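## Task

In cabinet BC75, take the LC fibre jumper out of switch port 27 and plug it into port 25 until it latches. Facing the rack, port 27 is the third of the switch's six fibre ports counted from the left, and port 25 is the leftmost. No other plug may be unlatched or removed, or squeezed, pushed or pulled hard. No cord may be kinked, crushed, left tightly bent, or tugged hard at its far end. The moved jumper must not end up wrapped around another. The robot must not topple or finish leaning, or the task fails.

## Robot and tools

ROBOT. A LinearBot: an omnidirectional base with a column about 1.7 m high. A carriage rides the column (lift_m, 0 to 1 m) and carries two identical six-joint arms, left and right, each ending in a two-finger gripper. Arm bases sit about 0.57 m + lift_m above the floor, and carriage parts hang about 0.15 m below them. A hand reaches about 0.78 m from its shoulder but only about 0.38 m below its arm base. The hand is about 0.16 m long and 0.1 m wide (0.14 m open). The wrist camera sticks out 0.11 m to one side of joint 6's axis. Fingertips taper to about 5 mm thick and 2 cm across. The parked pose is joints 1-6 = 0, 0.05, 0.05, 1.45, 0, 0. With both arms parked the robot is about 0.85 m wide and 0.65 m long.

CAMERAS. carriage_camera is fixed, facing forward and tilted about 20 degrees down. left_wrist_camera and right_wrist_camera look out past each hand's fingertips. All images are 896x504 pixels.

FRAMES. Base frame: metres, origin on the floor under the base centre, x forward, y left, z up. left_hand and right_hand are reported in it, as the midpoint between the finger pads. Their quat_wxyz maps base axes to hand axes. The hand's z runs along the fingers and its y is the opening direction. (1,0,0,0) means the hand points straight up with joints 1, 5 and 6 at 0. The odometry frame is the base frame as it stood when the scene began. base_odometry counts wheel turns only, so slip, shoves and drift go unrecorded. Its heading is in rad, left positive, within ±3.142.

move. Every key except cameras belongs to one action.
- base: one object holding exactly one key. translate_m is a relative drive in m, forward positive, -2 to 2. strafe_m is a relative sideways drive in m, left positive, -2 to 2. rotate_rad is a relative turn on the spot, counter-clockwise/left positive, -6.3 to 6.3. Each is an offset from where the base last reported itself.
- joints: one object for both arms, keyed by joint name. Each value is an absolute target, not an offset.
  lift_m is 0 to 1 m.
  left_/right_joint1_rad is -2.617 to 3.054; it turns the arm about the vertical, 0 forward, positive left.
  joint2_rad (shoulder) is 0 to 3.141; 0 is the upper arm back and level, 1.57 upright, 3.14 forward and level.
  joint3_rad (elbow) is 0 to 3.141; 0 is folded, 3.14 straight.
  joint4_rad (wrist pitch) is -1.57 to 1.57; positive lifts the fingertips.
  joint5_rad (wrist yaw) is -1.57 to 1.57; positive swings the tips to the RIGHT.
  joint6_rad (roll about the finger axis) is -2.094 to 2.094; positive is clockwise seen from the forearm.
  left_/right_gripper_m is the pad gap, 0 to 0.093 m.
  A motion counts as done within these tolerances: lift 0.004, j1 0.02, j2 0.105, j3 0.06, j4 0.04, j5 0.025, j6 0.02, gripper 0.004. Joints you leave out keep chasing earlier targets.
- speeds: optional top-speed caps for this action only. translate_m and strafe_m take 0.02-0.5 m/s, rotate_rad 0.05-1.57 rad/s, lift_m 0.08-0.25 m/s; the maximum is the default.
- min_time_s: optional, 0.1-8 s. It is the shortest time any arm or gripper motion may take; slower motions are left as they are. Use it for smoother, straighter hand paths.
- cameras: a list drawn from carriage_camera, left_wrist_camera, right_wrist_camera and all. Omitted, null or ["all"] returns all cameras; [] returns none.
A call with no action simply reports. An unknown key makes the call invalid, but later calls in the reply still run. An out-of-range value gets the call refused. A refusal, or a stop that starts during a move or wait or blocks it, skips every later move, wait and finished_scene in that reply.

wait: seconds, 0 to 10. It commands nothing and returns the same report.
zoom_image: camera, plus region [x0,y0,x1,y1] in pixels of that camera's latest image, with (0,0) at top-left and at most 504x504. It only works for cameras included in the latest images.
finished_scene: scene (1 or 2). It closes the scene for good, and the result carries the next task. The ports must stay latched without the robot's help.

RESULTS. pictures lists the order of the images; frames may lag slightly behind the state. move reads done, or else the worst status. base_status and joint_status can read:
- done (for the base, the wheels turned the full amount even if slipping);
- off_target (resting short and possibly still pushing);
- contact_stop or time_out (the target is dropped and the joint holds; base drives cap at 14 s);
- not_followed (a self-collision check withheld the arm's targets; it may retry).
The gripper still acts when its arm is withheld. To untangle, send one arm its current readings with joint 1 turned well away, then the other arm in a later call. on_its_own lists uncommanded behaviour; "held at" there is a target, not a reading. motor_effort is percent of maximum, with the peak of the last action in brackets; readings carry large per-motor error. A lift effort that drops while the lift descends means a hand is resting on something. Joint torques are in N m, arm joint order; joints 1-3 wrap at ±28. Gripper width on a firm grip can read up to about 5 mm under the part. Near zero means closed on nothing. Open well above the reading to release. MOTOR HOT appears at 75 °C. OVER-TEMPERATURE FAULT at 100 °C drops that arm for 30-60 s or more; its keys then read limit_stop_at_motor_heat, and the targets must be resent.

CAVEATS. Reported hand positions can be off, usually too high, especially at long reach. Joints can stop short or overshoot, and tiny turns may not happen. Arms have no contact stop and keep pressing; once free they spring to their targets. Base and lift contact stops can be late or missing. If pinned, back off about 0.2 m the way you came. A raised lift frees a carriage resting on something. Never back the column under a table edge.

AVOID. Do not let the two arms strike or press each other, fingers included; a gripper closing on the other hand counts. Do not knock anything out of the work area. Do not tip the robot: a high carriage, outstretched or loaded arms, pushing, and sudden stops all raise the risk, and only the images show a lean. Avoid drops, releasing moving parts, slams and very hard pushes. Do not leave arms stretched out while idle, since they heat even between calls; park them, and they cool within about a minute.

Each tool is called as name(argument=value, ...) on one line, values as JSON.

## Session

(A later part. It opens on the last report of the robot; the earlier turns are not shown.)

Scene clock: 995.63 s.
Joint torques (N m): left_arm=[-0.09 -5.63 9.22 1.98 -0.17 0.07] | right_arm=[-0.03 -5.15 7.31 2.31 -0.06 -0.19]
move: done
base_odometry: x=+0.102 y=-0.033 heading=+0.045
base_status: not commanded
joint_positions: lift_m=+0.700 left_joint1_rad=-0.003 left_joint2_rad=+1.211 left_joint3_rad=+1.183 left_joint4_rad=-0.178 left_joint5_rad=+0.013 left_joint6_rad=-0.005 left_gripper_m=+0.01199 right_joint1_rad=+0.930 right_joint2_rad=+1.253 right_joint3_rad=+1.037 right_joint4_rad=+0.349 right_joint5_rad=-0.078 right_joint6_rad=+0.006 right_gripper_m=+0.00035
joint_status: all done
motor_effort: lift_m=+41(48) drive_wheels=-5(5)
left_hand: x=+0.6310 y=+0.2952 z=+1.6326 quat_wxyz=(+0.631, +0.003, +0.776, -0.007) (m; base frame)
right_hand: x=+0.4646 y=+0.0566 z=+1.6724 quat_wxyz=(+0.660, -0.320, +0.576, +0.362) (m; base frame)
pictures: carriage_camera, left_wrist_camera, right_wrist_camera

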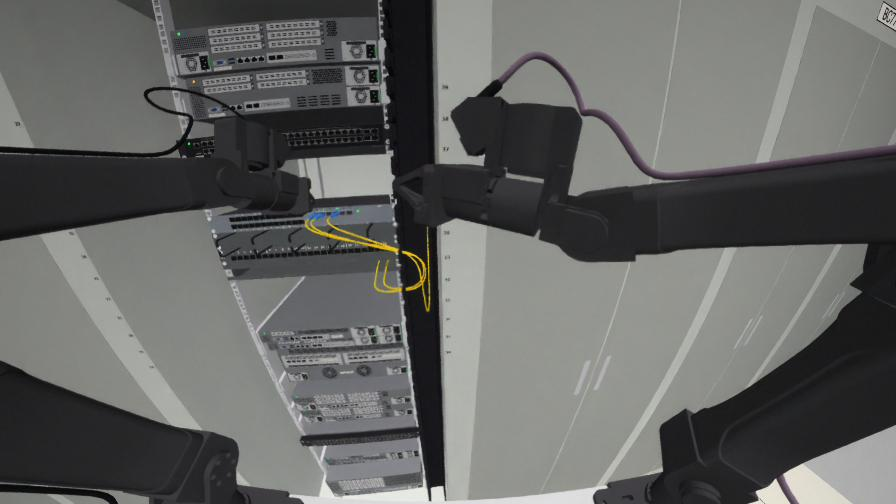

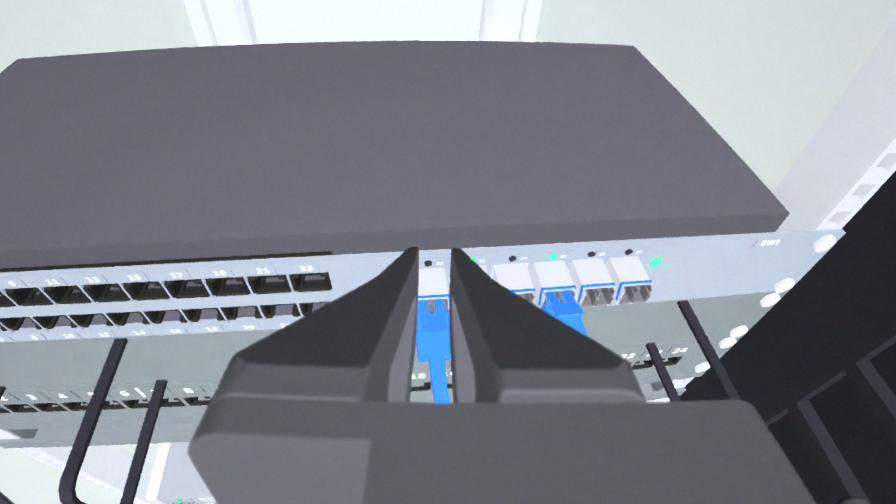

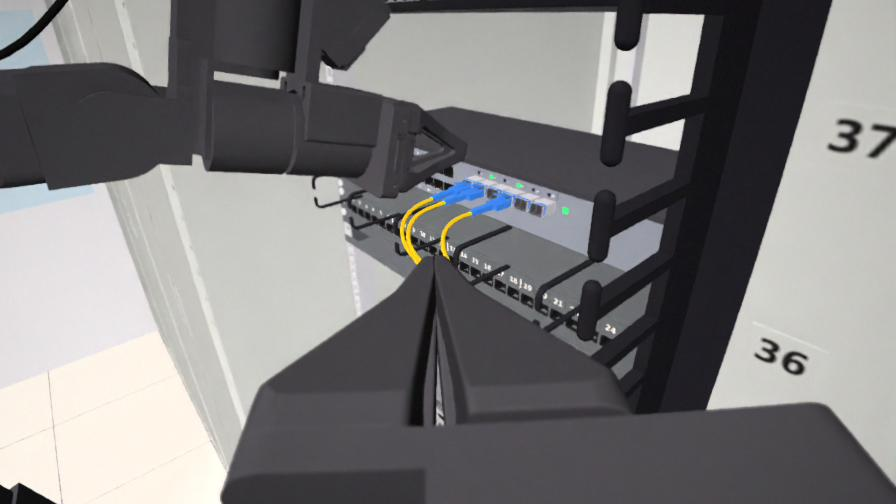

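move(joints={"lift_m":0.645}, speeds={"lift_m":0.08})

move(joints={"left_gripper_m":0.0}, min_time_s=1)

move(base={"translate_m":0.017}, speeds={"translate_m":0.02}, cameras=[])

wait(seconds=0.5)

zoom_image(camera="left_wrist_camera", region=[380, 120, 510, 215])

Scene clock: 1001.57 s.
Joint torques (N m): left_arm=[-0.09 -4.3 8.8 1.23 -0.16 0.08] | right_arm=[0.06 -5.37 7.32 2.36 -0.06 -0.18]
move: done
base_odometry: x=+0.102 y=-0.033 heading=+0.045
base_status: not commanded
joint_positions: lift_m=+0.645 left_joint1_rad=-0.003 left_joint2_rad=+1.198 left_joint3_rad=+1.188 left_joint4_rad=-0.099 left_joint5_rad=+0.013 left_joint6_rad=-0.005 left_gripper_m=+0.01199 right_joint1_rad=+0.930 right_joint2_rad=+1.253 right_joint3_rad=+1.037 right_joint4_rad=+0.346 right_joint5_rad=-0.078 right_joint6_rad=+0.006 right_gripper_m=+0.00035
joint_status: all done
motor_effort: lift_m=+36(37) drive_wheels=-5(5)
left_hand: x=+0.6306 y=+0.2952 z=+1.6044 quat_wxyz=(+0.667, +0.003, +0.745, -0.007) (m; base frame)
right_hand: x=+0.4646 y=+0.0566 z=+1.6170 quat_wxyz=(+0.659, -0.320, +0.577, +0.362) (m; base frame)
pictures: carriage_camera, left_wrist_camera, right_wrist_camera

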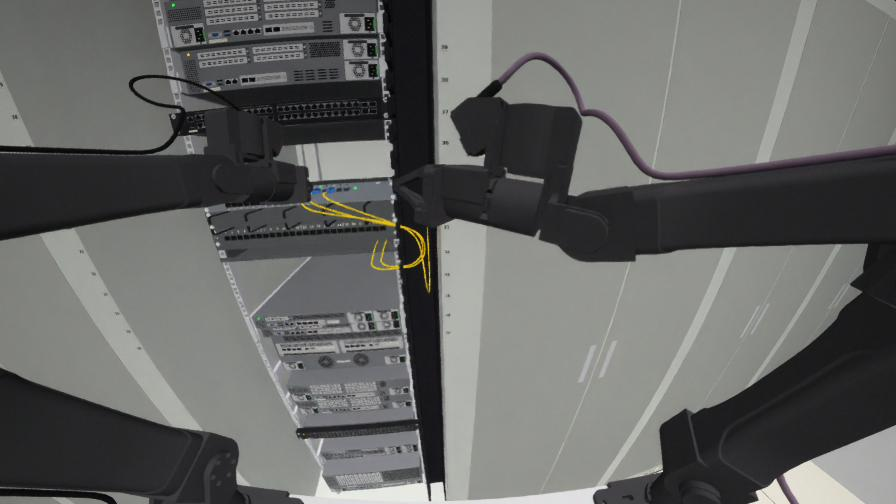

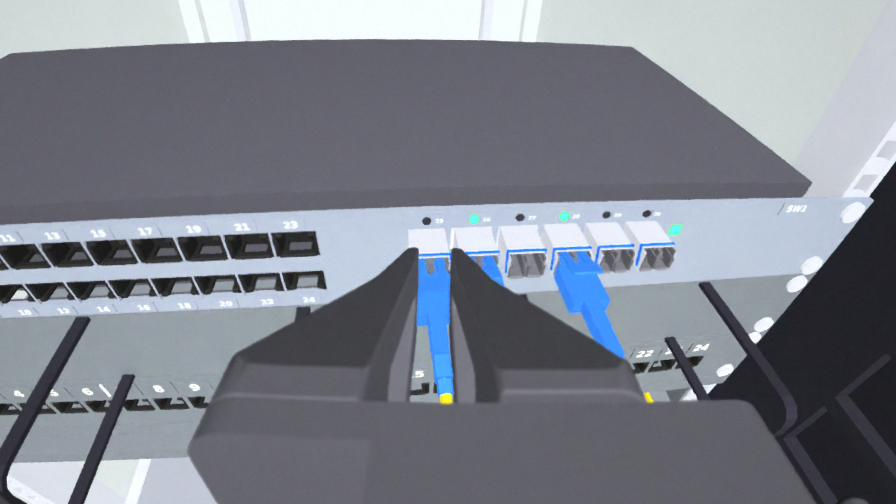

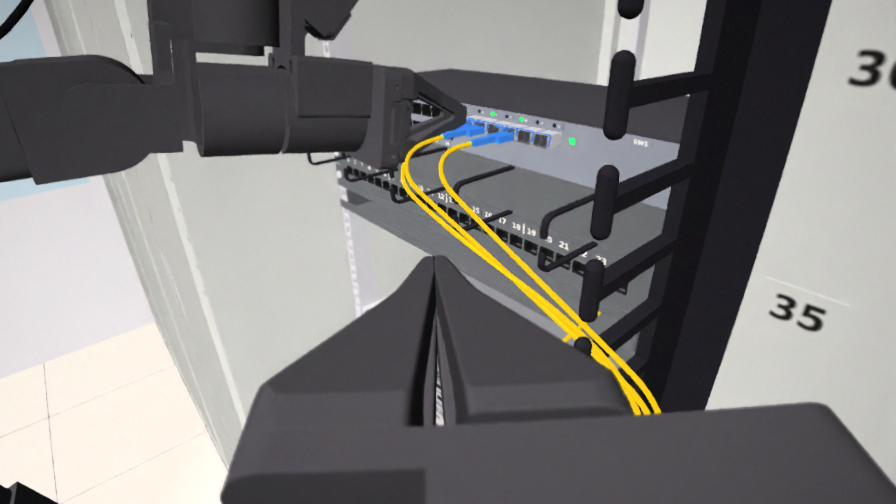

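Scene clock: 1002.83 s.
Joint torques (N m): left_arm=[-0.1 -4.11 8.68 1.25 -0.14 0.08] | right_arm=[0.08 -5.15 7.32 2.35 -0.06 -0.19]
move: off_target
base_odometry: x=+0.102 y=-0.033 heading=+0.045
base_status: not commanded
joint_positions: lift_m=+0.645 left_joint1_rad=-0.003 left_joint2_rad=+1.198 left_joint3_rad=+1.188 left_joint4_rad=-0.099 left_joint5_rad=+0.010 left_joint6_rad=-0.005 left_gripper_m=+0.00719 right_joint1_rad=+0.930 right_joint2_rad=+1.253 right_joint3_rad=+1.037 right_joint4_rad=+0.346 right_joint5_rad=-0.078 right_joint6_rad=+0.006 right_gripper_m=+0.00035
joint_status: left_gripper_m off_target (ended at +0.00722, target +0.00000)
motor_effort: lift_m=+36(36) drive_wheels=-5(5)
left_hand: x=+0.6306 y=+0.2956 z=+1.6045 quat_wxyz=(+0.667, +0.003, +0.745, -0.006) (m; base frame)
right_hand: x=+0.4646 y=+0.0566 z=+1.6170 quat_wxyz=(+0.659, -0.320, +0.577, +0.362) (m; base frame)
pictures: carriage_camera, left_wrist_camera, right_wrist_camera

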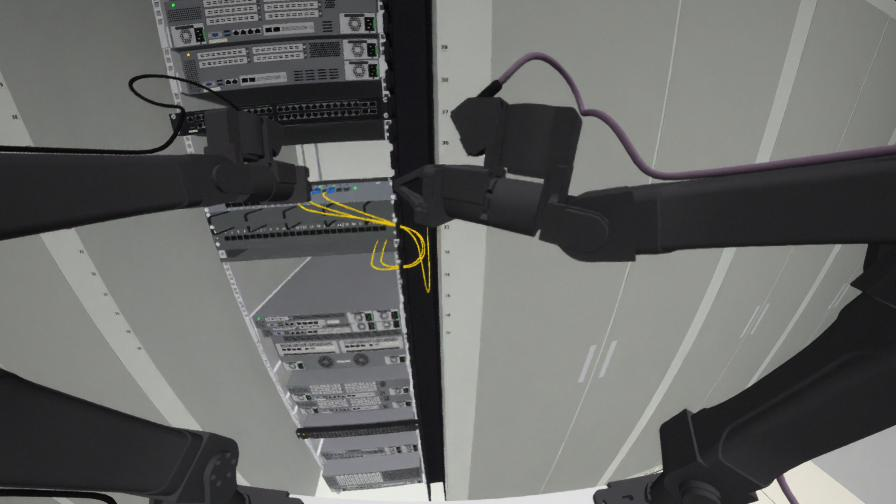

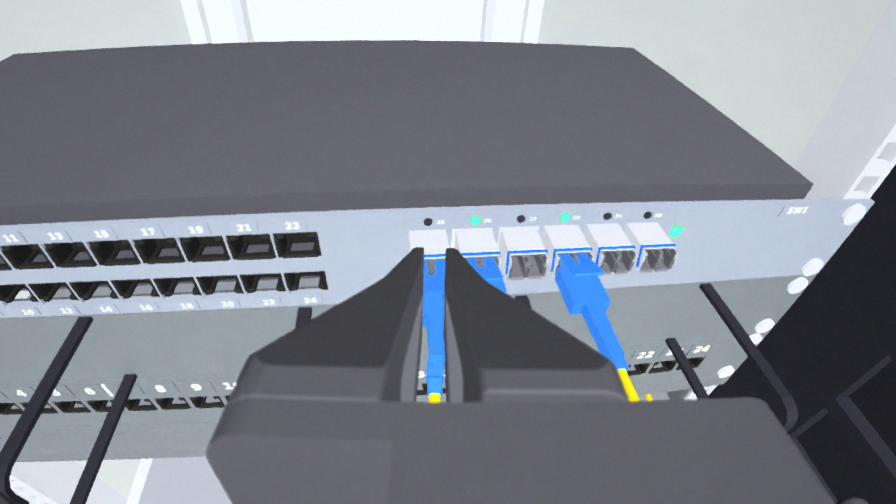

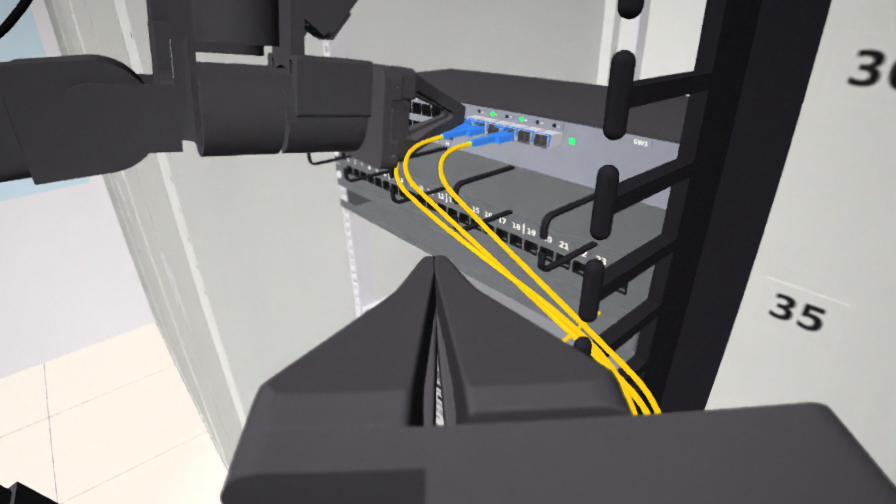

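Scene clock: 1004.07 s.
Joint torques (N m): left_arm=[-0.08 0.39 8.7 1.91 -0.13 0.09] | right_arm=[0.03 -5.14 7.3 2.34 -0.09 -0.18]
move: done
base_odometry: x=+0.118 y=-0.032 heading=+0.045
base_status: done
joint_positions: lift_m=+0.645 left_joint1_rad=-0.003 left_joint2_rad=+1.157 left_joint3_rad=+1.188 left_joint4_rad=-0.171 left_joint5_rad=+0.010 left_joint6_rad=-0.005 left_gripper_m=+0.00718 right_joint1_rad=+0.930 right_joint2_rad=+1.253 right_joint3_rad=+1.037 right_joint4_rad=+0.347 right_joint5_rad=-0.078 right_joint6_rad=+0.006 right_gripper_m=+0.00035
joint_status: not commanded
motor_effort: lift_m=+36(36) drive_wheels=+4(6)
left_hand: x=+0.6170 y=+0.2957 z=+1.6028 quat_wxyz=(+0.656, +0.002, +0.755, -0.006) (m; base frame)
right_hand: x=+0.4646 y=+0.0566 z=+1.6172 quat_wxyz=(+0.659, -0.320, +0.576, +0.362) (m; base frame)
pictures: none
No camera images: "cameras" was empty.

Scene clock: 1004.57 s.
Joint torques (N m): left_arm=[-0.08 0.43 8.62 1.92 -0.13 0.08] | right_arm=[0.08 -5.11 7.28 2.33 -0.06 -0.18]
base_odometry: x=+0.118 y=-0.032 heading=+0.045
base_status: done
joint_positions: lift_m=+0.645 left_joint1_rad=-0.003 left_joint2_rad=+1.157 left_joint3_rad=+1.188 left_joint4_rad=-0.171 left_joint5_rad=+0.010 left_joint6_rad=-0.005 left_gripper_m=+0.00717 right_joint1_rad=+0.930 right_joint2_rad=+1.253 right_joint3_rad=+1.037 right_joint4_rad=+0.347 right_joint5_rad=-0.078 right_joint6_rad=+0.006 right_gripper_m=+0.00035
joint_status: not commanded
motor_effort: lift_m=+36(36) drive_wheels=+4(6)
left_hand: x=+0.6170 y=+0.2957 z=+1.6028 quat_wxyz=(+0.656, +0.002, +0.755, -0.006) (m; base frame)
right_hand: x=+0.4646 y=+0.0566 z=+1.6172 quat_wxyz=(+0.659, -0.320, +0.576, +0.362) (m; base frame)
wait: 0.50 s; at rest by 0.27 s
pictures: carriage_camera, left_wrist_camera, right_wrist_camera

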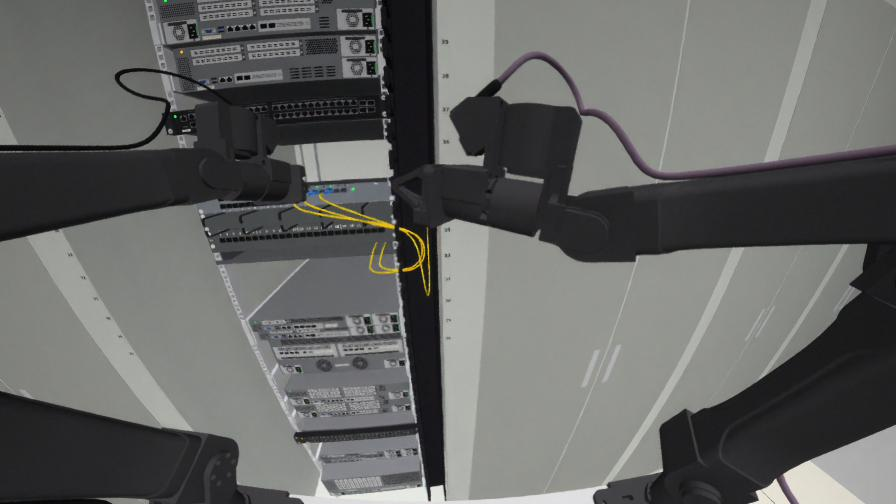

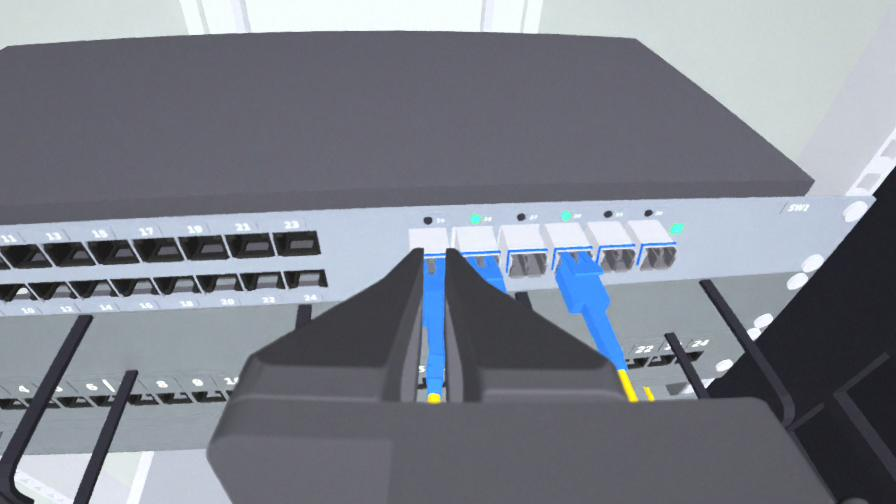

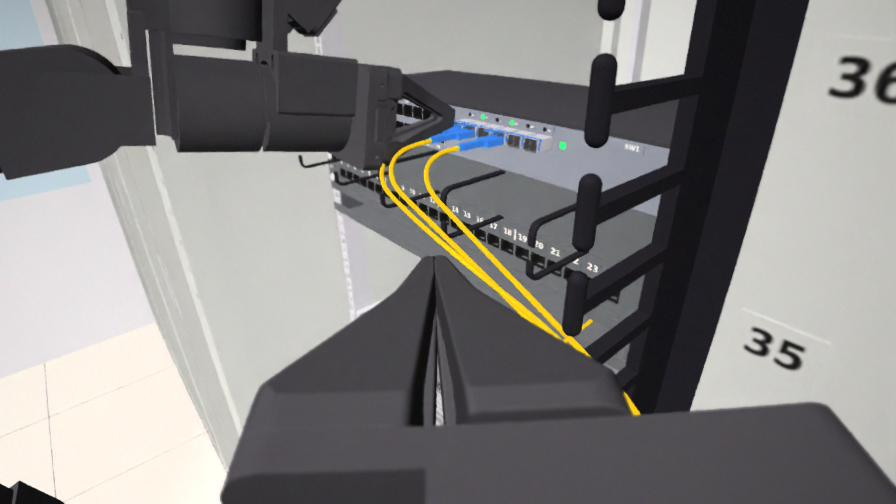

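Scaled by 3.877.

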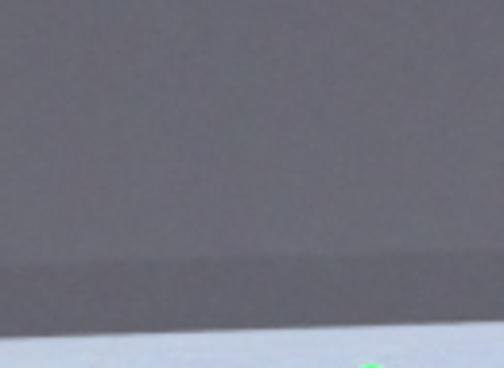

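move(base={"translate_m":-0.014}, joints={"left_gripper_m":0.014}, speeds={"translate_m":0.05}, cameras=[])

move(joints={"lift_m":0.68}, cameras=[])

move(base={"translate_m":-0.010}, joints={"left_joint4_rad":-0.18,"left_joint5_rad":0.0}, cameras=[])

move(joints={"lift_m":0.656}, speeds={"lift_m":0.08})

zoom_image(camera="right_wrist_camera", region=[420, 85, 510, 161])

Scene clock: 1010.27 s.
Joint torques (N m): left_arm=[-0.03 -2.56 8.66 1.49 -0.14 0.07] | right_arm=[0.05 -5.15 7.35 2.33 -0.06 -0.18]
move: done
base_odometry: x=+0.105 y=-0.033 heading=+0.045
base_status: done
joint_positions: lift_m=+0.645 left_joint1_rad=-0.003 left_joint2_rad=+1.184 left_joint3_rad=+1.188 left_joint4_rad=-0.123 left_joint5_rad=+0.010 left_joint6_rad=-0.005 left_gripper_m=+0.01397 right_joint1_rad=+0.930 right_joint2_rad=+1.253 right_joint3_rad=+1.037 right_joint4_rad=+0.347 right_joint5_rad=-0.078 right_joint6_rad=+0.006 right_gripper_m=+0.00035
joint_status: all done
motor_effort: lift_m=+36(36) drive_wheels=-4(6)
left_hand: x=+0.6259 y=+0.2956 z=+1.6046 quat_wxyz=(+0.664, +0.003, +0.748, -0.006) (m; base frame)
right_hand: x=+0.4645 y=+0.0567 z=+1.6172 quat_wxyz=(+0.659, -0.320, +0.576, +0.362) (m; base frame)
pictures: none
No camera images: "cameras" was empty.

Scene clock: 1011.03 s.
Joint torques (N m): left_arm=[-0.13 -3.89 8.61 1.86 -0.14 0.07] | right_arm=[-0.02 -5.29 7.34 2.3 -0.05 -0.19]
move: done
base_odometry: x=+0.105 y=-0.033 heading=+0.045
base_status: not commanded
joint_positions: lift_m=+0.680 left_joint1_rad=-0.003 left_joint2_rad=+1.196 left_joint3_rad=+1.188 left_joint4_rad=-0.163 left_joint5_rad=+0.010 left_joint6_rad=-0.005 left_gripper_m=+0.01397 right_joint1_rad=+0.930 right_joint2_rad=+1.253 right_joint3_rad=+1.037 right_joint4_rad=+0.352 right_joint5_rad=-0.078 right_joint6_rad=+0.006 right_gripper_m=+0.00035
joint_status: all done
motor_effort: lift_m=+40(49) drive_wheels=-5(5)
left_hand: x=+0.6278 y=+0.2956 z=+1.6246 quat_wxyz=(+0.644, +0.002, +0.765, -0.006) (m; base frame)
right_hand: x=+0.4645 y=+0.0565 z=+1.6530 quat_wxyz=(+0.660, -0.319, +0.575, +0.363) (m; base frame)
pictures: none
No camera images: "cameras" was empty.

Scene clock: 1011.80 s.
Joint torques (N m): left_arm=[-0.03 -4.05 8.64 1.92 -0.15 0.07] | right_arm=[-0.01 -5.11 7.34 2.29 -0.04 -0.18]
move: done
base_odometry: x=+0.095 y=-0.034 heading=+0.045
base_status: done
joint_positions: lift_m=+0.680 left_joint1_rad=-0.003 left_joint2_rad=+1.197 left_joint3_rad=+1.188 left_joint4_rad=-0.186 left_joint5_rad=+0.010 left_joint6_rad=-0.005 left_gripper_m=+0.01397 right_joint1_rad=+0.931 right_joint2_rad=+1.253 right_joint3_rad=+1.037 right_joint4_rad=+0.350 right_joint5_rad=-0.079 right_joint6_rad=+0.005 right_gripper_m=+0.00035
joint_status: all done
motor_effort: lift_m=+40(41) drive_wheels=-5(8)
left_hand: x=+0.6270 y=+0.2956 z=+1.6188 quat_wxyz=(+0.635, +0.002, +0.772, -0.006) (m; base frame)
right_hand: x=+0.4641 y=+0.0568 z=+1.6525 quat_wxyz=(+0.660, -0.320, +0.575, +0.363) (m; base frame)
pictures: none
No camera images: "cameras" was empty.

Scene clock: 1012.50 s.
Joint torques (N m): left_arm=[-0.08 -4.07 8.58 1.88 -0.14 0.04] | right_arm=[-0.01 -5.03 7.24 2.36 -0.05 -0.18]
move: done
base_odometry: x=+0.095 y=-0.034 heading=+0.045
base_status: not commanded
joint_positions: lift_m=+0.656 left_joint1_rad=-0.003 left_joint2_rad=+1.197 left_joint3_rad=+1.188 left_joint4_rad=-0.187 left_joint5_rad=+0.010 left_joint6_rad=-0.005 left_gripper_m=+0.01398 right_joint1_rad=+0.931 right_joint2_rad=+1.253 right_joint3_rad=+1.037 right_joint4_rad=+0.346 right_joint5_rad=-0.079 right_joint6_rad=+0.005 right_gripper_m=+0.00035
joint_status: all done
motor_effort: lift_m=+37(38) drive_wheels=-5(5)
left_hand: x=+0.6270 y=+0.2956 z=+1.5947 quat_wxyz=(+0.635, +0.002, +0.773, -0.006) (m; base frame)
right_hand: x=+0.4642 y=+0.0569 z=+1.6278 quat_wxyz=(+0.658, -0.321, +0.576, +0.362) (m; base frame)
pictures: carriage_camera, left_wrist_camera, right_wrist_camera

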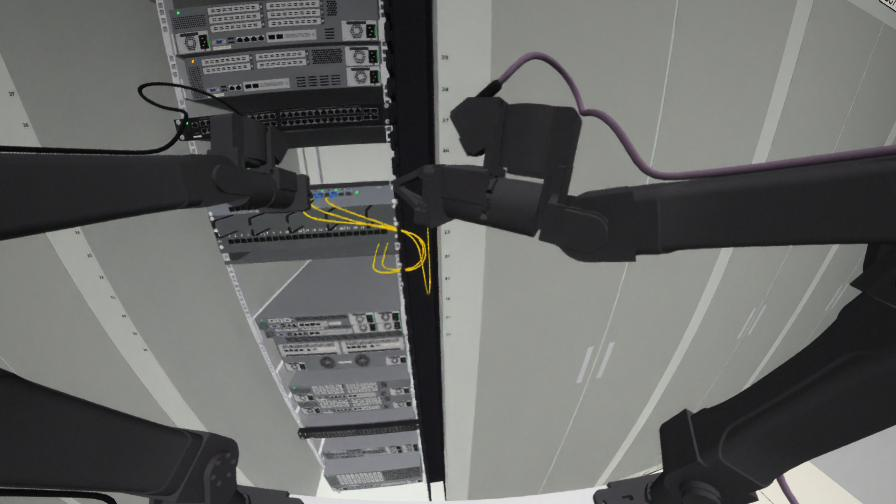

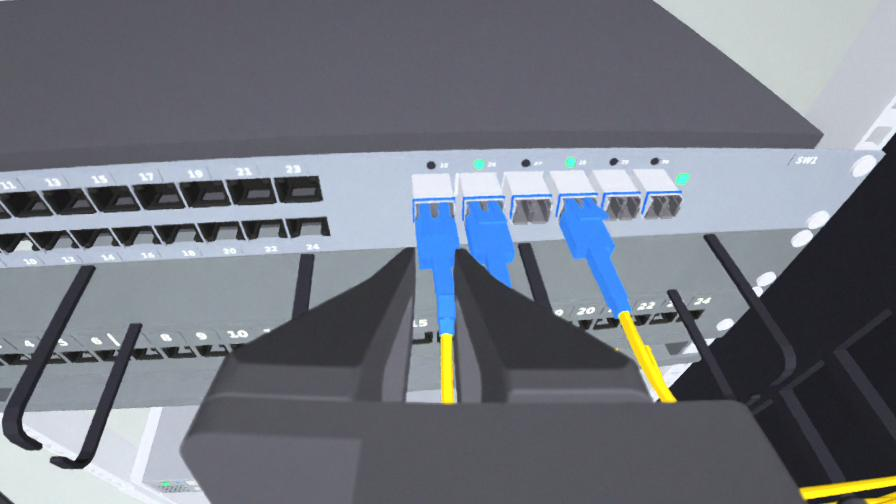

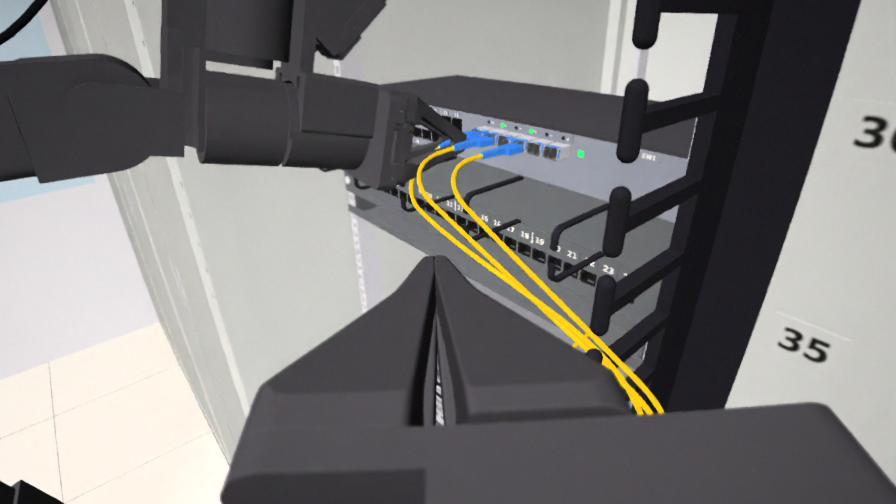

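Scaled by 5.600.

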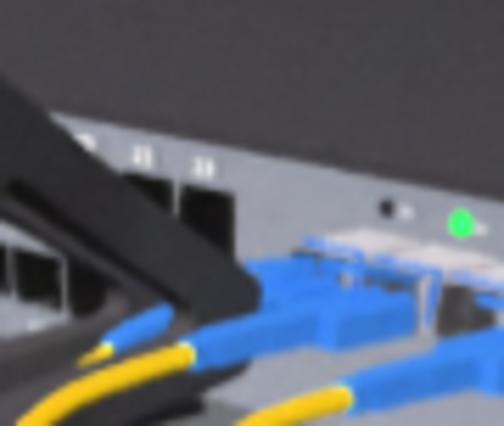

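move(joints={"lift_m":0.6435}, speeds={"lift_m":0.08}, cameras=[])

move(joints={"left_gripper_m":0.0}, min_time_s=1, cameras=["left_wrist_camera"])

move(base={"translate_m":0.016}, speeds={"translate_m":0.02}, cameras=[])

wait(seconds=0.5, cameras=["left_wrist_camera","right_wrist_camera"])

Scene clock: 1017.40 s.
Joint torques (N m): left_arm=[-0.09 -3.59 8.62 1.8 -0.13 0.08] | right_arm=[-0.02 -5.31 7.36 2.34 -0.04 -0.18]
move: done
base_odometry: x=+0.095 y=-0.034 heading=+0.045
base_status: not commanded
joint_positions: lift_m=+0.644 left_joint1_rad=-0.003 left_joint2_rad=+1.193 left_joint3_rad=+1.188 left_joint4_rad=-0.179 left_joint5_rad=+0.010 left_joint6_rad=-0.005 left_gripper_m=+0.01398 right_joint1_rad=+0.931 right_joint2_rad=+1.253 right_joint3_rad=+1.037 right_joint4_rad=+0.345 right_joint5_rad=-0.079 right_joint6_rad=+0.005 right_gripper_m=+0.00035
joint_status: all done
motor_effort: lift_m=+37(38) drive_wheels=-5(5)
left_hand: x=+0.6263 y=+0.2956 z=+1.5857 quat_wxyz=(+0.639, +0.002, +0.769, -0.006) (m; base frame)
right_hand: x=+0.4642 y=+0.0570 z=+1.6151 quat_wxyz=(+0.658, -0.321, +0.577, +0.362) (m; base frame)
pictures: none
No camera images: "cameras" was empty.

Scene clock: 1018.67 s.
Joint torques (N m): left_arm=[-0.08 -3.64 8.68 1.83 -0.2 0.08] | right_arm=[-0.01 -5.16 7.34 2.36 -0.05 -0.18]
move: off_target
base_odometry: x=+0.095 y=-0.034 heading=+0.045
base_status: not commanded
joint_positions: lift_m=+0.644 left_joint1_rad=-0.003 left_joint2_rad=+1.193 left_joint3_rad=+1.188 left_joint4_rad=-0.180 left_joint5_rad=+0.016 left_joint6_rad=-0.005 left_gripper_m=+0.00499 right_joint1_rad=+0.931 right_joint2_rad=+1.253 right_joint3_rad=+1.037 right_joint4_rad=+0.345 right_joint5_rad=-0.079 right_joint6_rad=+0.005 right_gripper_m=+0.00035
joint_status: left_gripper_m off_target (ended at +0.00502, target +0.00000)
motor_effort: lift_m=+36(37) drive_wheels=-5(5)
left_hand: x=+0.6263 y=+0.2947 z=+1.5856 quat_wxyz=(+0.639, +0.004, +0.769, -0.008) (m; base frame)
right_hand: x=+0.4642 y=+0.0570 z=+1.6151 quat_wxyz=(+0.658, -0.321, +0.577, +0.362) (m; base frame)
pictures: left_wrist_camera

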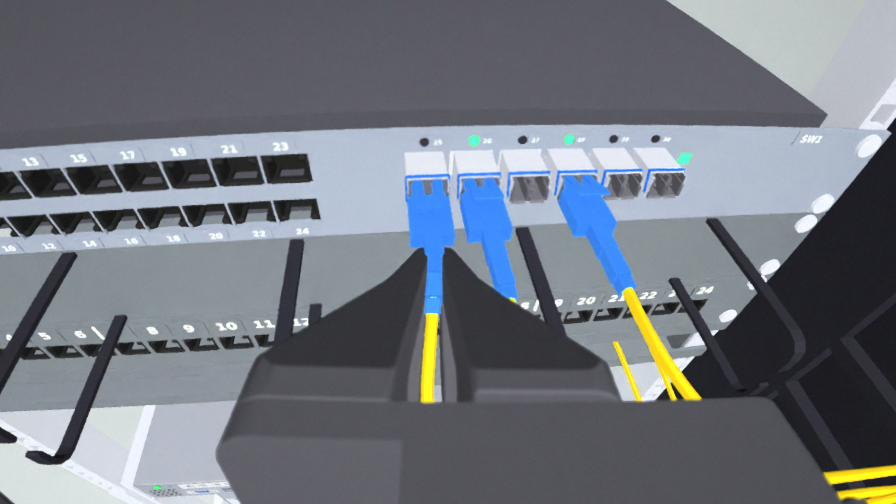

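Scene clock: 1019.83 s.
Joint torques (N m): left_arm=[-0.03 0.08 8.55 2.41 -0.22 0.07] | right_arm=[0.1 -5.15 7.25 2.34 -0.06 -0.18]
move: done
base_odometry: x=+0.111 y=-0.033 heading=+0.045
base_status: done
joint_positions: lift_m=+0.644 left_joint1_rad=-0.003 left_joint2_rad=+1.159 left_joint3_rad=+1.188 left_joint4_rad=-0.244 left_joint5_rad=+0.017 left_joint6_rad=-0.005 left_gripper_m=+0.00499 right_joint1_rad=+0.931 right_joint2_rad=+1.253 right_joint3_rad=+1.037 right_joint4_rad=+0.346 right_joint5_rad=-0.079 right_joint6_rad=+0.005 right_gripper_m=+0.00035
joint_status: not commanded
motor_effort: lift_m=+37(37) drive_wheels=+4(6)
left_hand: x=+0.6145 y=+0.2944 z=+1.5829 quat_wxyz=(+0.627, +0.005, +0.779, -0.009) (m; base frame)
right_hand: x=+0.4642 y=+0.0569 z=+1.6154 quat_wxyz=(+0.659, -0.321, +0.576, +0.362) (m; base frame)
pictures: none
No camera images: "cameras" was empty.

Scene clock: 1020.33 s.
Joint torques (N m): left_arm=[-0.08 0.06 8.57 2.42 -0.2 0.09] | right_arm=[-0.01 -5.14 7.31 2.36 -0.05 -0.18]
base_odometry: x=+0.111 y=-0.033 heading=+0.045
base_status: done
joint_positions: lift_m=+0.644 left_joint1_rad=-0.003 left_joint2_rad=+1.159 left_joint3_rad=+1.188 left_joint4_rad=-0.244 left_joint5_rad=+0.017 left_joint6_rad=-0.005 left_gripper_m=+0.00499 right_joint1_rad=+0.931 right_joint2_rad=+1.253 right_joint3_rad=+1.037 right_joint4_rad=+0.346 right_joint5_rad=-0.079 right_joint6_rad=+0.005 right_gripper_m=+0.00035
joint_status: not commanded
motor_effort: lift_m=+37(37) drive_wheels=+4(6)
left_hand: x=+0.6145 y=+0.2944 z=+1.5829 quat_wxyz=(+0.627, +0.005, +0.779, -0.009) (m; base frame)
right_hand: x=+0.4642 y=+0.0569 z=+1.6154 quat_wxyz=(+0.659, -0.321, +0.576, +0.362) (m; base frame)
wait: 0.50 s; at rest by 0.27 s
pictures: left_wrist_camera, right_wrist_camera

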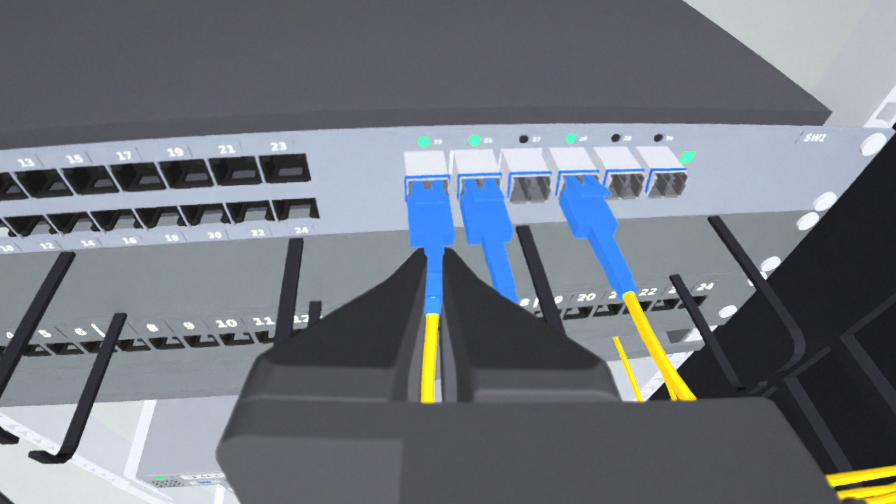

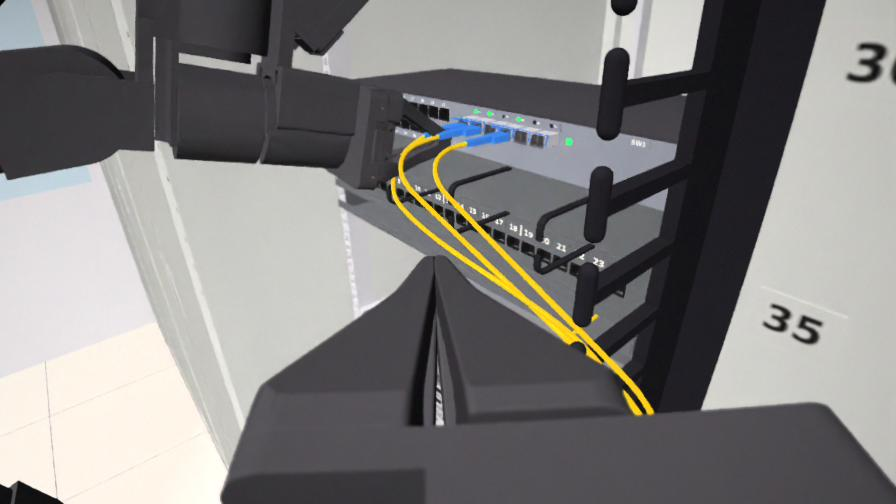

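move(base={"translate_m":0.008}, speeds={"translate_m":0.02}, cameras=[])

wait(seconds=0.4, cameras=["left_wrist_camera"])

move(joints={"left_gripper_m":0.012}, min_time_s=1, cameras=[])

wait(seconds=0.5, cameras=["left_wrist_camera","right_wrist_camera"])

Scene clock: 1024.97 s.
Joint torques (N m): left_arm=[-0.06 2.06 8.51 2.7 -0.29 0.06] | right_arm=[-0.16 -5.16 7.32 2.28 -0.06 -0.18]
move: done
base_odometry: x=+0.118 y=-0.032 heading=+0.044
base_status: done
joint_positions: lift_m=+0.644 left_joint1_rad=-0.003 left_joint2_rad=+1.140 left_joint3_rad=+1.188 left_joint4_rad=-0.276 left_joint5_rad=+0.021 left_joint6_rad=-0.005 left_gripper_m=+0.00499 right_joint1_rad=+0.931 right_joint2_rad=+1.253 right_joint3_rad=+1.037 right_joint4_rad=+0.347 right_joint5_rad=-0.079 right_joint6_rad=+0.005 right_gripper_m=+0.00035
joint_status: not commanded
motor_effort: lift_m=+37(37) drive_wheels=+5(8)
left_hand: x=+0.6079 y=+0.2939 z=+1.5825 quat_wxyz=(+0.622, +0.006, +0.783, -0.010) (m; base frame)
right_hand: x=+0.4643 y=+0.0568 z=+1.6157 quat_wxyz=(+0.659, -0.320, +0.576, +0.362) (m; base frame)
pictures: none
No camera images: "cameras" was empty.

Scene clock: 1025.37 s.
Joint torques (N m): left_arm=[-0.13 2.14 8.47 2.7 -0.25 0.08] | right_arm=[0.05 -5.19 7.31 2.33 -0.05 -0.18]
base_odometry: x=+0.118 y=-0.032 heading=+0.044
base_status: done
joint_positions: lift_m=+0.644 left_joint1_rad=-0.003 left_joint2_rad=+1.140 left_joint3_rad=+1.188 left_joint4_rad=-0.276 left_joint5_rad=+0.021 left_joint6_rad=-0.005 left_gripper_m=+0.00499 right_joint1_rad=+0.931 right_joint2_rad=+1.253 right_joint3_rad=+1.037 right_joint4_rad=+0.347 right_joint5_rad=-0.079 right_joint6_rad=+0.005 right_gripper_m=+0.00035
joint_status: not commanded
motor_effort: lift_m=+37(37) drive_wheels=+5(8)
left_hand: x=+0.6079 y=+0.2939 z=+1.5825 quat_wxyz=(+0.622, +0.006, +0.783, -0.010) (m; base frame)
right_hand: x=+0.4643 y=+0.0568 z=+1.6157 quat_wxyz=(+0.659, -0.320, +0.576, +0.362) (m; base frame)
wait: 0.40 s; at rest by 0.27 s
pictures: left_wrist_camera

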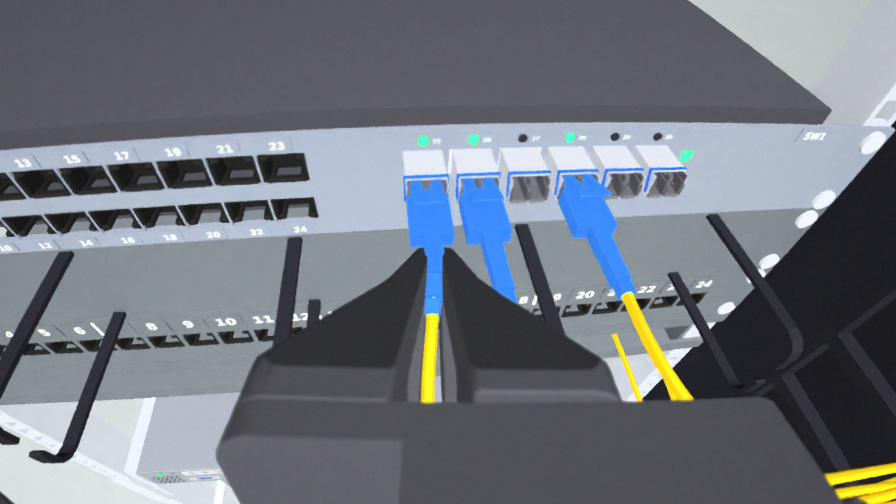

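Scene clock: 1026.67 s.
Joint torques (N m): left_arm=[-0.05 -4.45 8.61 2.25 -0.18 0.08] | right_arm=[0.03 -5.16 7.34 2.34 -0.05 -0.18]
move: done
base_odometry: x=+0.118 y=-0.032 heading=+0.044
base_status: not commanded
joint_positions: lift_m=+0.644 left_joint1_rad=-0.003 left_joint2_rad=+1.201 left_joint3_rad=+1.188 left_joint4_rad=-0.227 left_joint5_rad=+0.013 left_joint6_rad=-0.005 left_gripper_m=+0.01196 right_joint1_rad=+0.931 right_joint2_rad=+1.253 right_joint3_rad=+1.037 right_joint4_rad=+0.347 right_joint5_rad=-0.079 right_joint6_rad=+0.005 right_gripper_m=+0.00035
joint_status: all done
motor_effort: lift_m=+37(37) drive_wheels=+3(5)
left_hand: x=+0.6258 y=+0.2952 z=+1.5711 quat_wxyz=(+0.617, +0.003, +0.787, -0.007) (m; base frame)
right_hand: x=+0.4643 y=+0.0568 z=+1.6157 quat_wxyz=(+0.659, -0.320, +0.576, +0.362) (m; base frame)
pictures: none
No camera images: "cameras" was empty.

Scene clock: 1027.17 s.
Joint torques (N m): left_arm=[-0.06 -4.44 8.68 2.24 -0.18 0.08] | right_arm=[0.03 -5.18 7.32 2.33 -0.05 -0.18]
base_odometry: x=+0.118 y=-0.032 heading=+0.044
base_status: not commanded
joint_positions: lift_m=+0.644 left_joint1_rad=-0.003 left_joint2_rad=+1.201 left_joint3_rad=+1.188 left_joint4_rad=-0.227 left_joint5_rad=+0.013 left_joint6_rad=-0.005 left_gripper_m=+0.01196 right_joint1_rad=+0.931 right_joint2_rad=+1.253 right_joint3_rad=+1.037 right_joint4_rad=+0.347 right_joint5_rad=-0.079 right_joint6_rad=+0.005 right_gripper_m=+0.00035
joint_status: all done
motor_effort: lift_m=+36(37) drive_wheels=+3(5)
left_hand: x=+0.6258 y=+0.2952 z=+1.5711 quat_wxyz=(+0.617, +0.003, +0.787, -0.007) (m; base frame)
right_hand: x=+0.4643 y=+0.0568 z=+1.6157 quat_wxyz=(+0.659, -0.320, +0.576, +0.362) (m; base frame)
wait: 0.50 s; at rest by 0.27 s
pictures: left_wrist_camera, right_wrist_camera

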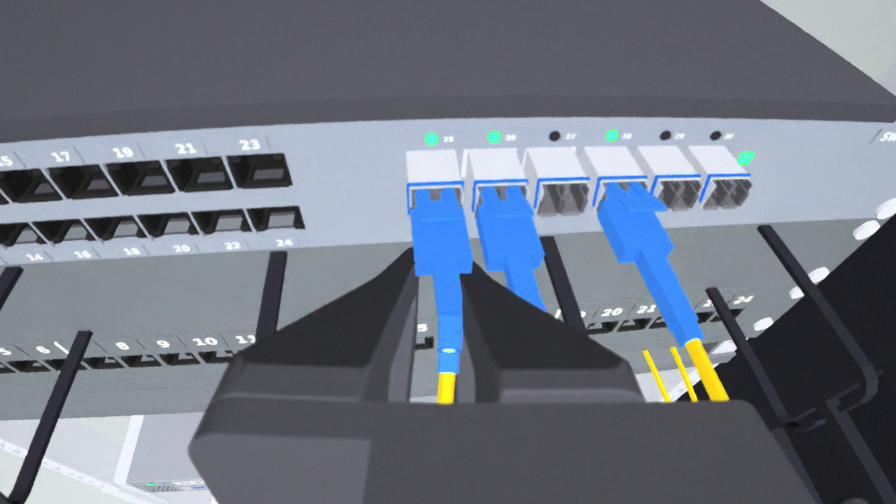

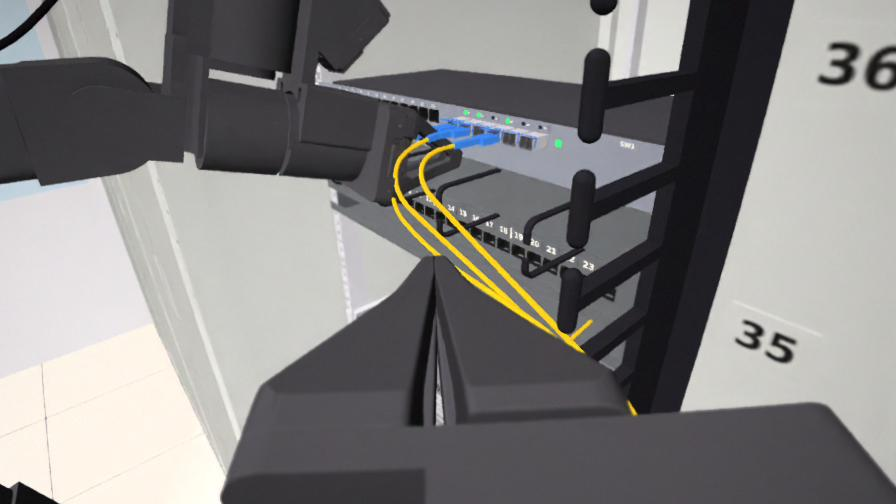

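move(base={"translate_m":-0.022}, speeds={"translate_m":0.03}, cameras=[])

move(joints={"lift_m":0.72}, speeds={"lift_m":0.08}, cameras=["left_wrist_camera","right_wrist_camera"])

Scene clock: 1032.00 s.
Joint torques (N m): left_arm=[-0.05 -4.49 8.69 1.94 -0.17 0.08] | right_arm=[0.03 -5.3 7.43 2.36 -0.04 -0.18]
move: done
base_odometry: x=+0.097 y=-0.033 heading=+0.044
base_status: done
joint_positions: lift_m=+0.644 left_joint1_rad=-0.003 left_joint2_rad=+1.201 left_joint3_rad=+1.188 left_joint4_rad=-0.191 left_joint5_rad=+0.013 left_joint6_rad=-0.005 left_gripper_m=+0.01196 right_joint1_rad=+0.931 right_joint2_rad=+1.253 right_joint3_rad=+1.037 right_joint4_rad=+0.347 right_joint5_rad=-0.079 right_joint6_rad=+0.005 right_gripper_m=+0.00035
joint_status: not commanded
motor_effort: lift_m=+37(37) drive_wheels=-5(7)
left_hand: x=+0.6277 y=+0.2952 z=+1.5797 quat_wxyz=(+0.631, +0.003, +0.775, -0.007) (m; base frame)
right_hand: x=+0.4643 y=+0.0568 z=+1.6157 quat_wxyz=(+0.659, -0.320, +0.576, +0.362) (m; base frame)
pictures: none
No camera images: "cameras" was empty.

Scene clock: 1033.37 s.
Joint torques (N m): left_arm=[-0.14 -4.51 8.59 1.92 -0.17 0.07] | right_arm=[0.05 -5.22 7.27 2.29 -0.04 -0.18]
move: done
base_odometry: x=+0.097 y=-0.033 heading=+0.044
base_status: not commanded
joint_positions: lift_m=+0.720 left_joint1_rad=-0.003 left_joint2_rad=+1.201 left_joint3_rad=+1.188 left_joint4_rad=-0.189 left_joint5_rad=+0.012 left_joint6_rad=-0.005 left_gripper_m=+0.01196 right_joint1_rad=+0.931 right_joint2_rad=+1.253 right_joint3_rad=+1.037 right_joint4_rad=+0.350 right_joint5_rad=-0.079 right_joint6_rad=+0.005 right_gripper_m=+0.00035
joint_status: all done
motor_effort: lift_m=+41(47) drive_wheels=-5(5)
left_hand: x=+0.6279 y=+0.2952 z=+1.6565 quat_wxyz=(+0.632, +0.003, +0.775, -0.007) (m; base frame)
right_hand: x=+0.4643 y=+0.0567 z=+1.6925 quat_wxyz=(+0.660, -0.320, +0.575, +0.363) (m; base frame)
pictures: left_wrist_camera, right_wrist_camera

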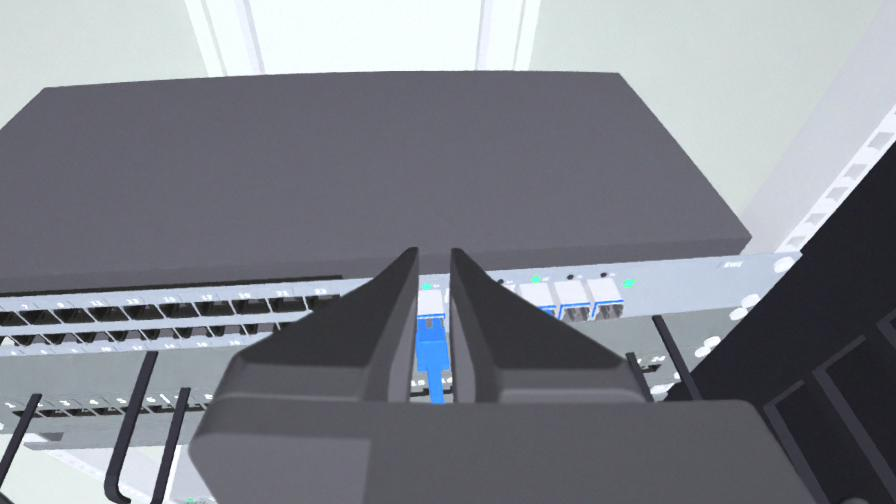

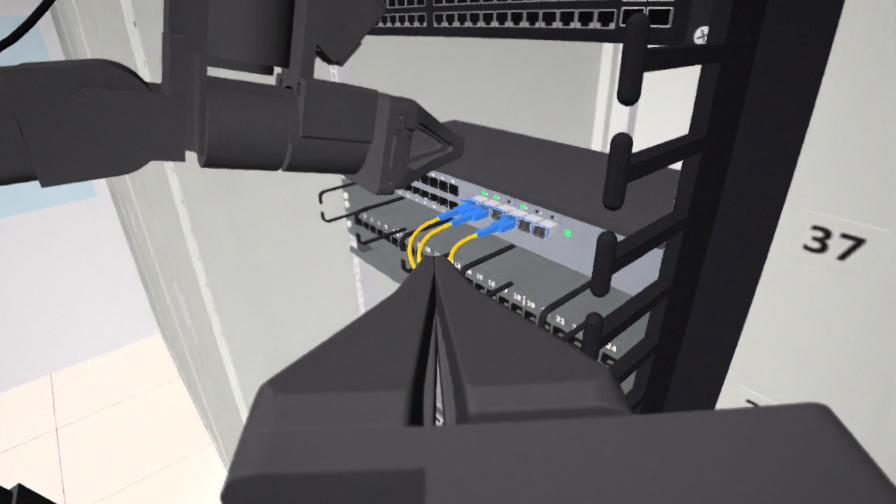

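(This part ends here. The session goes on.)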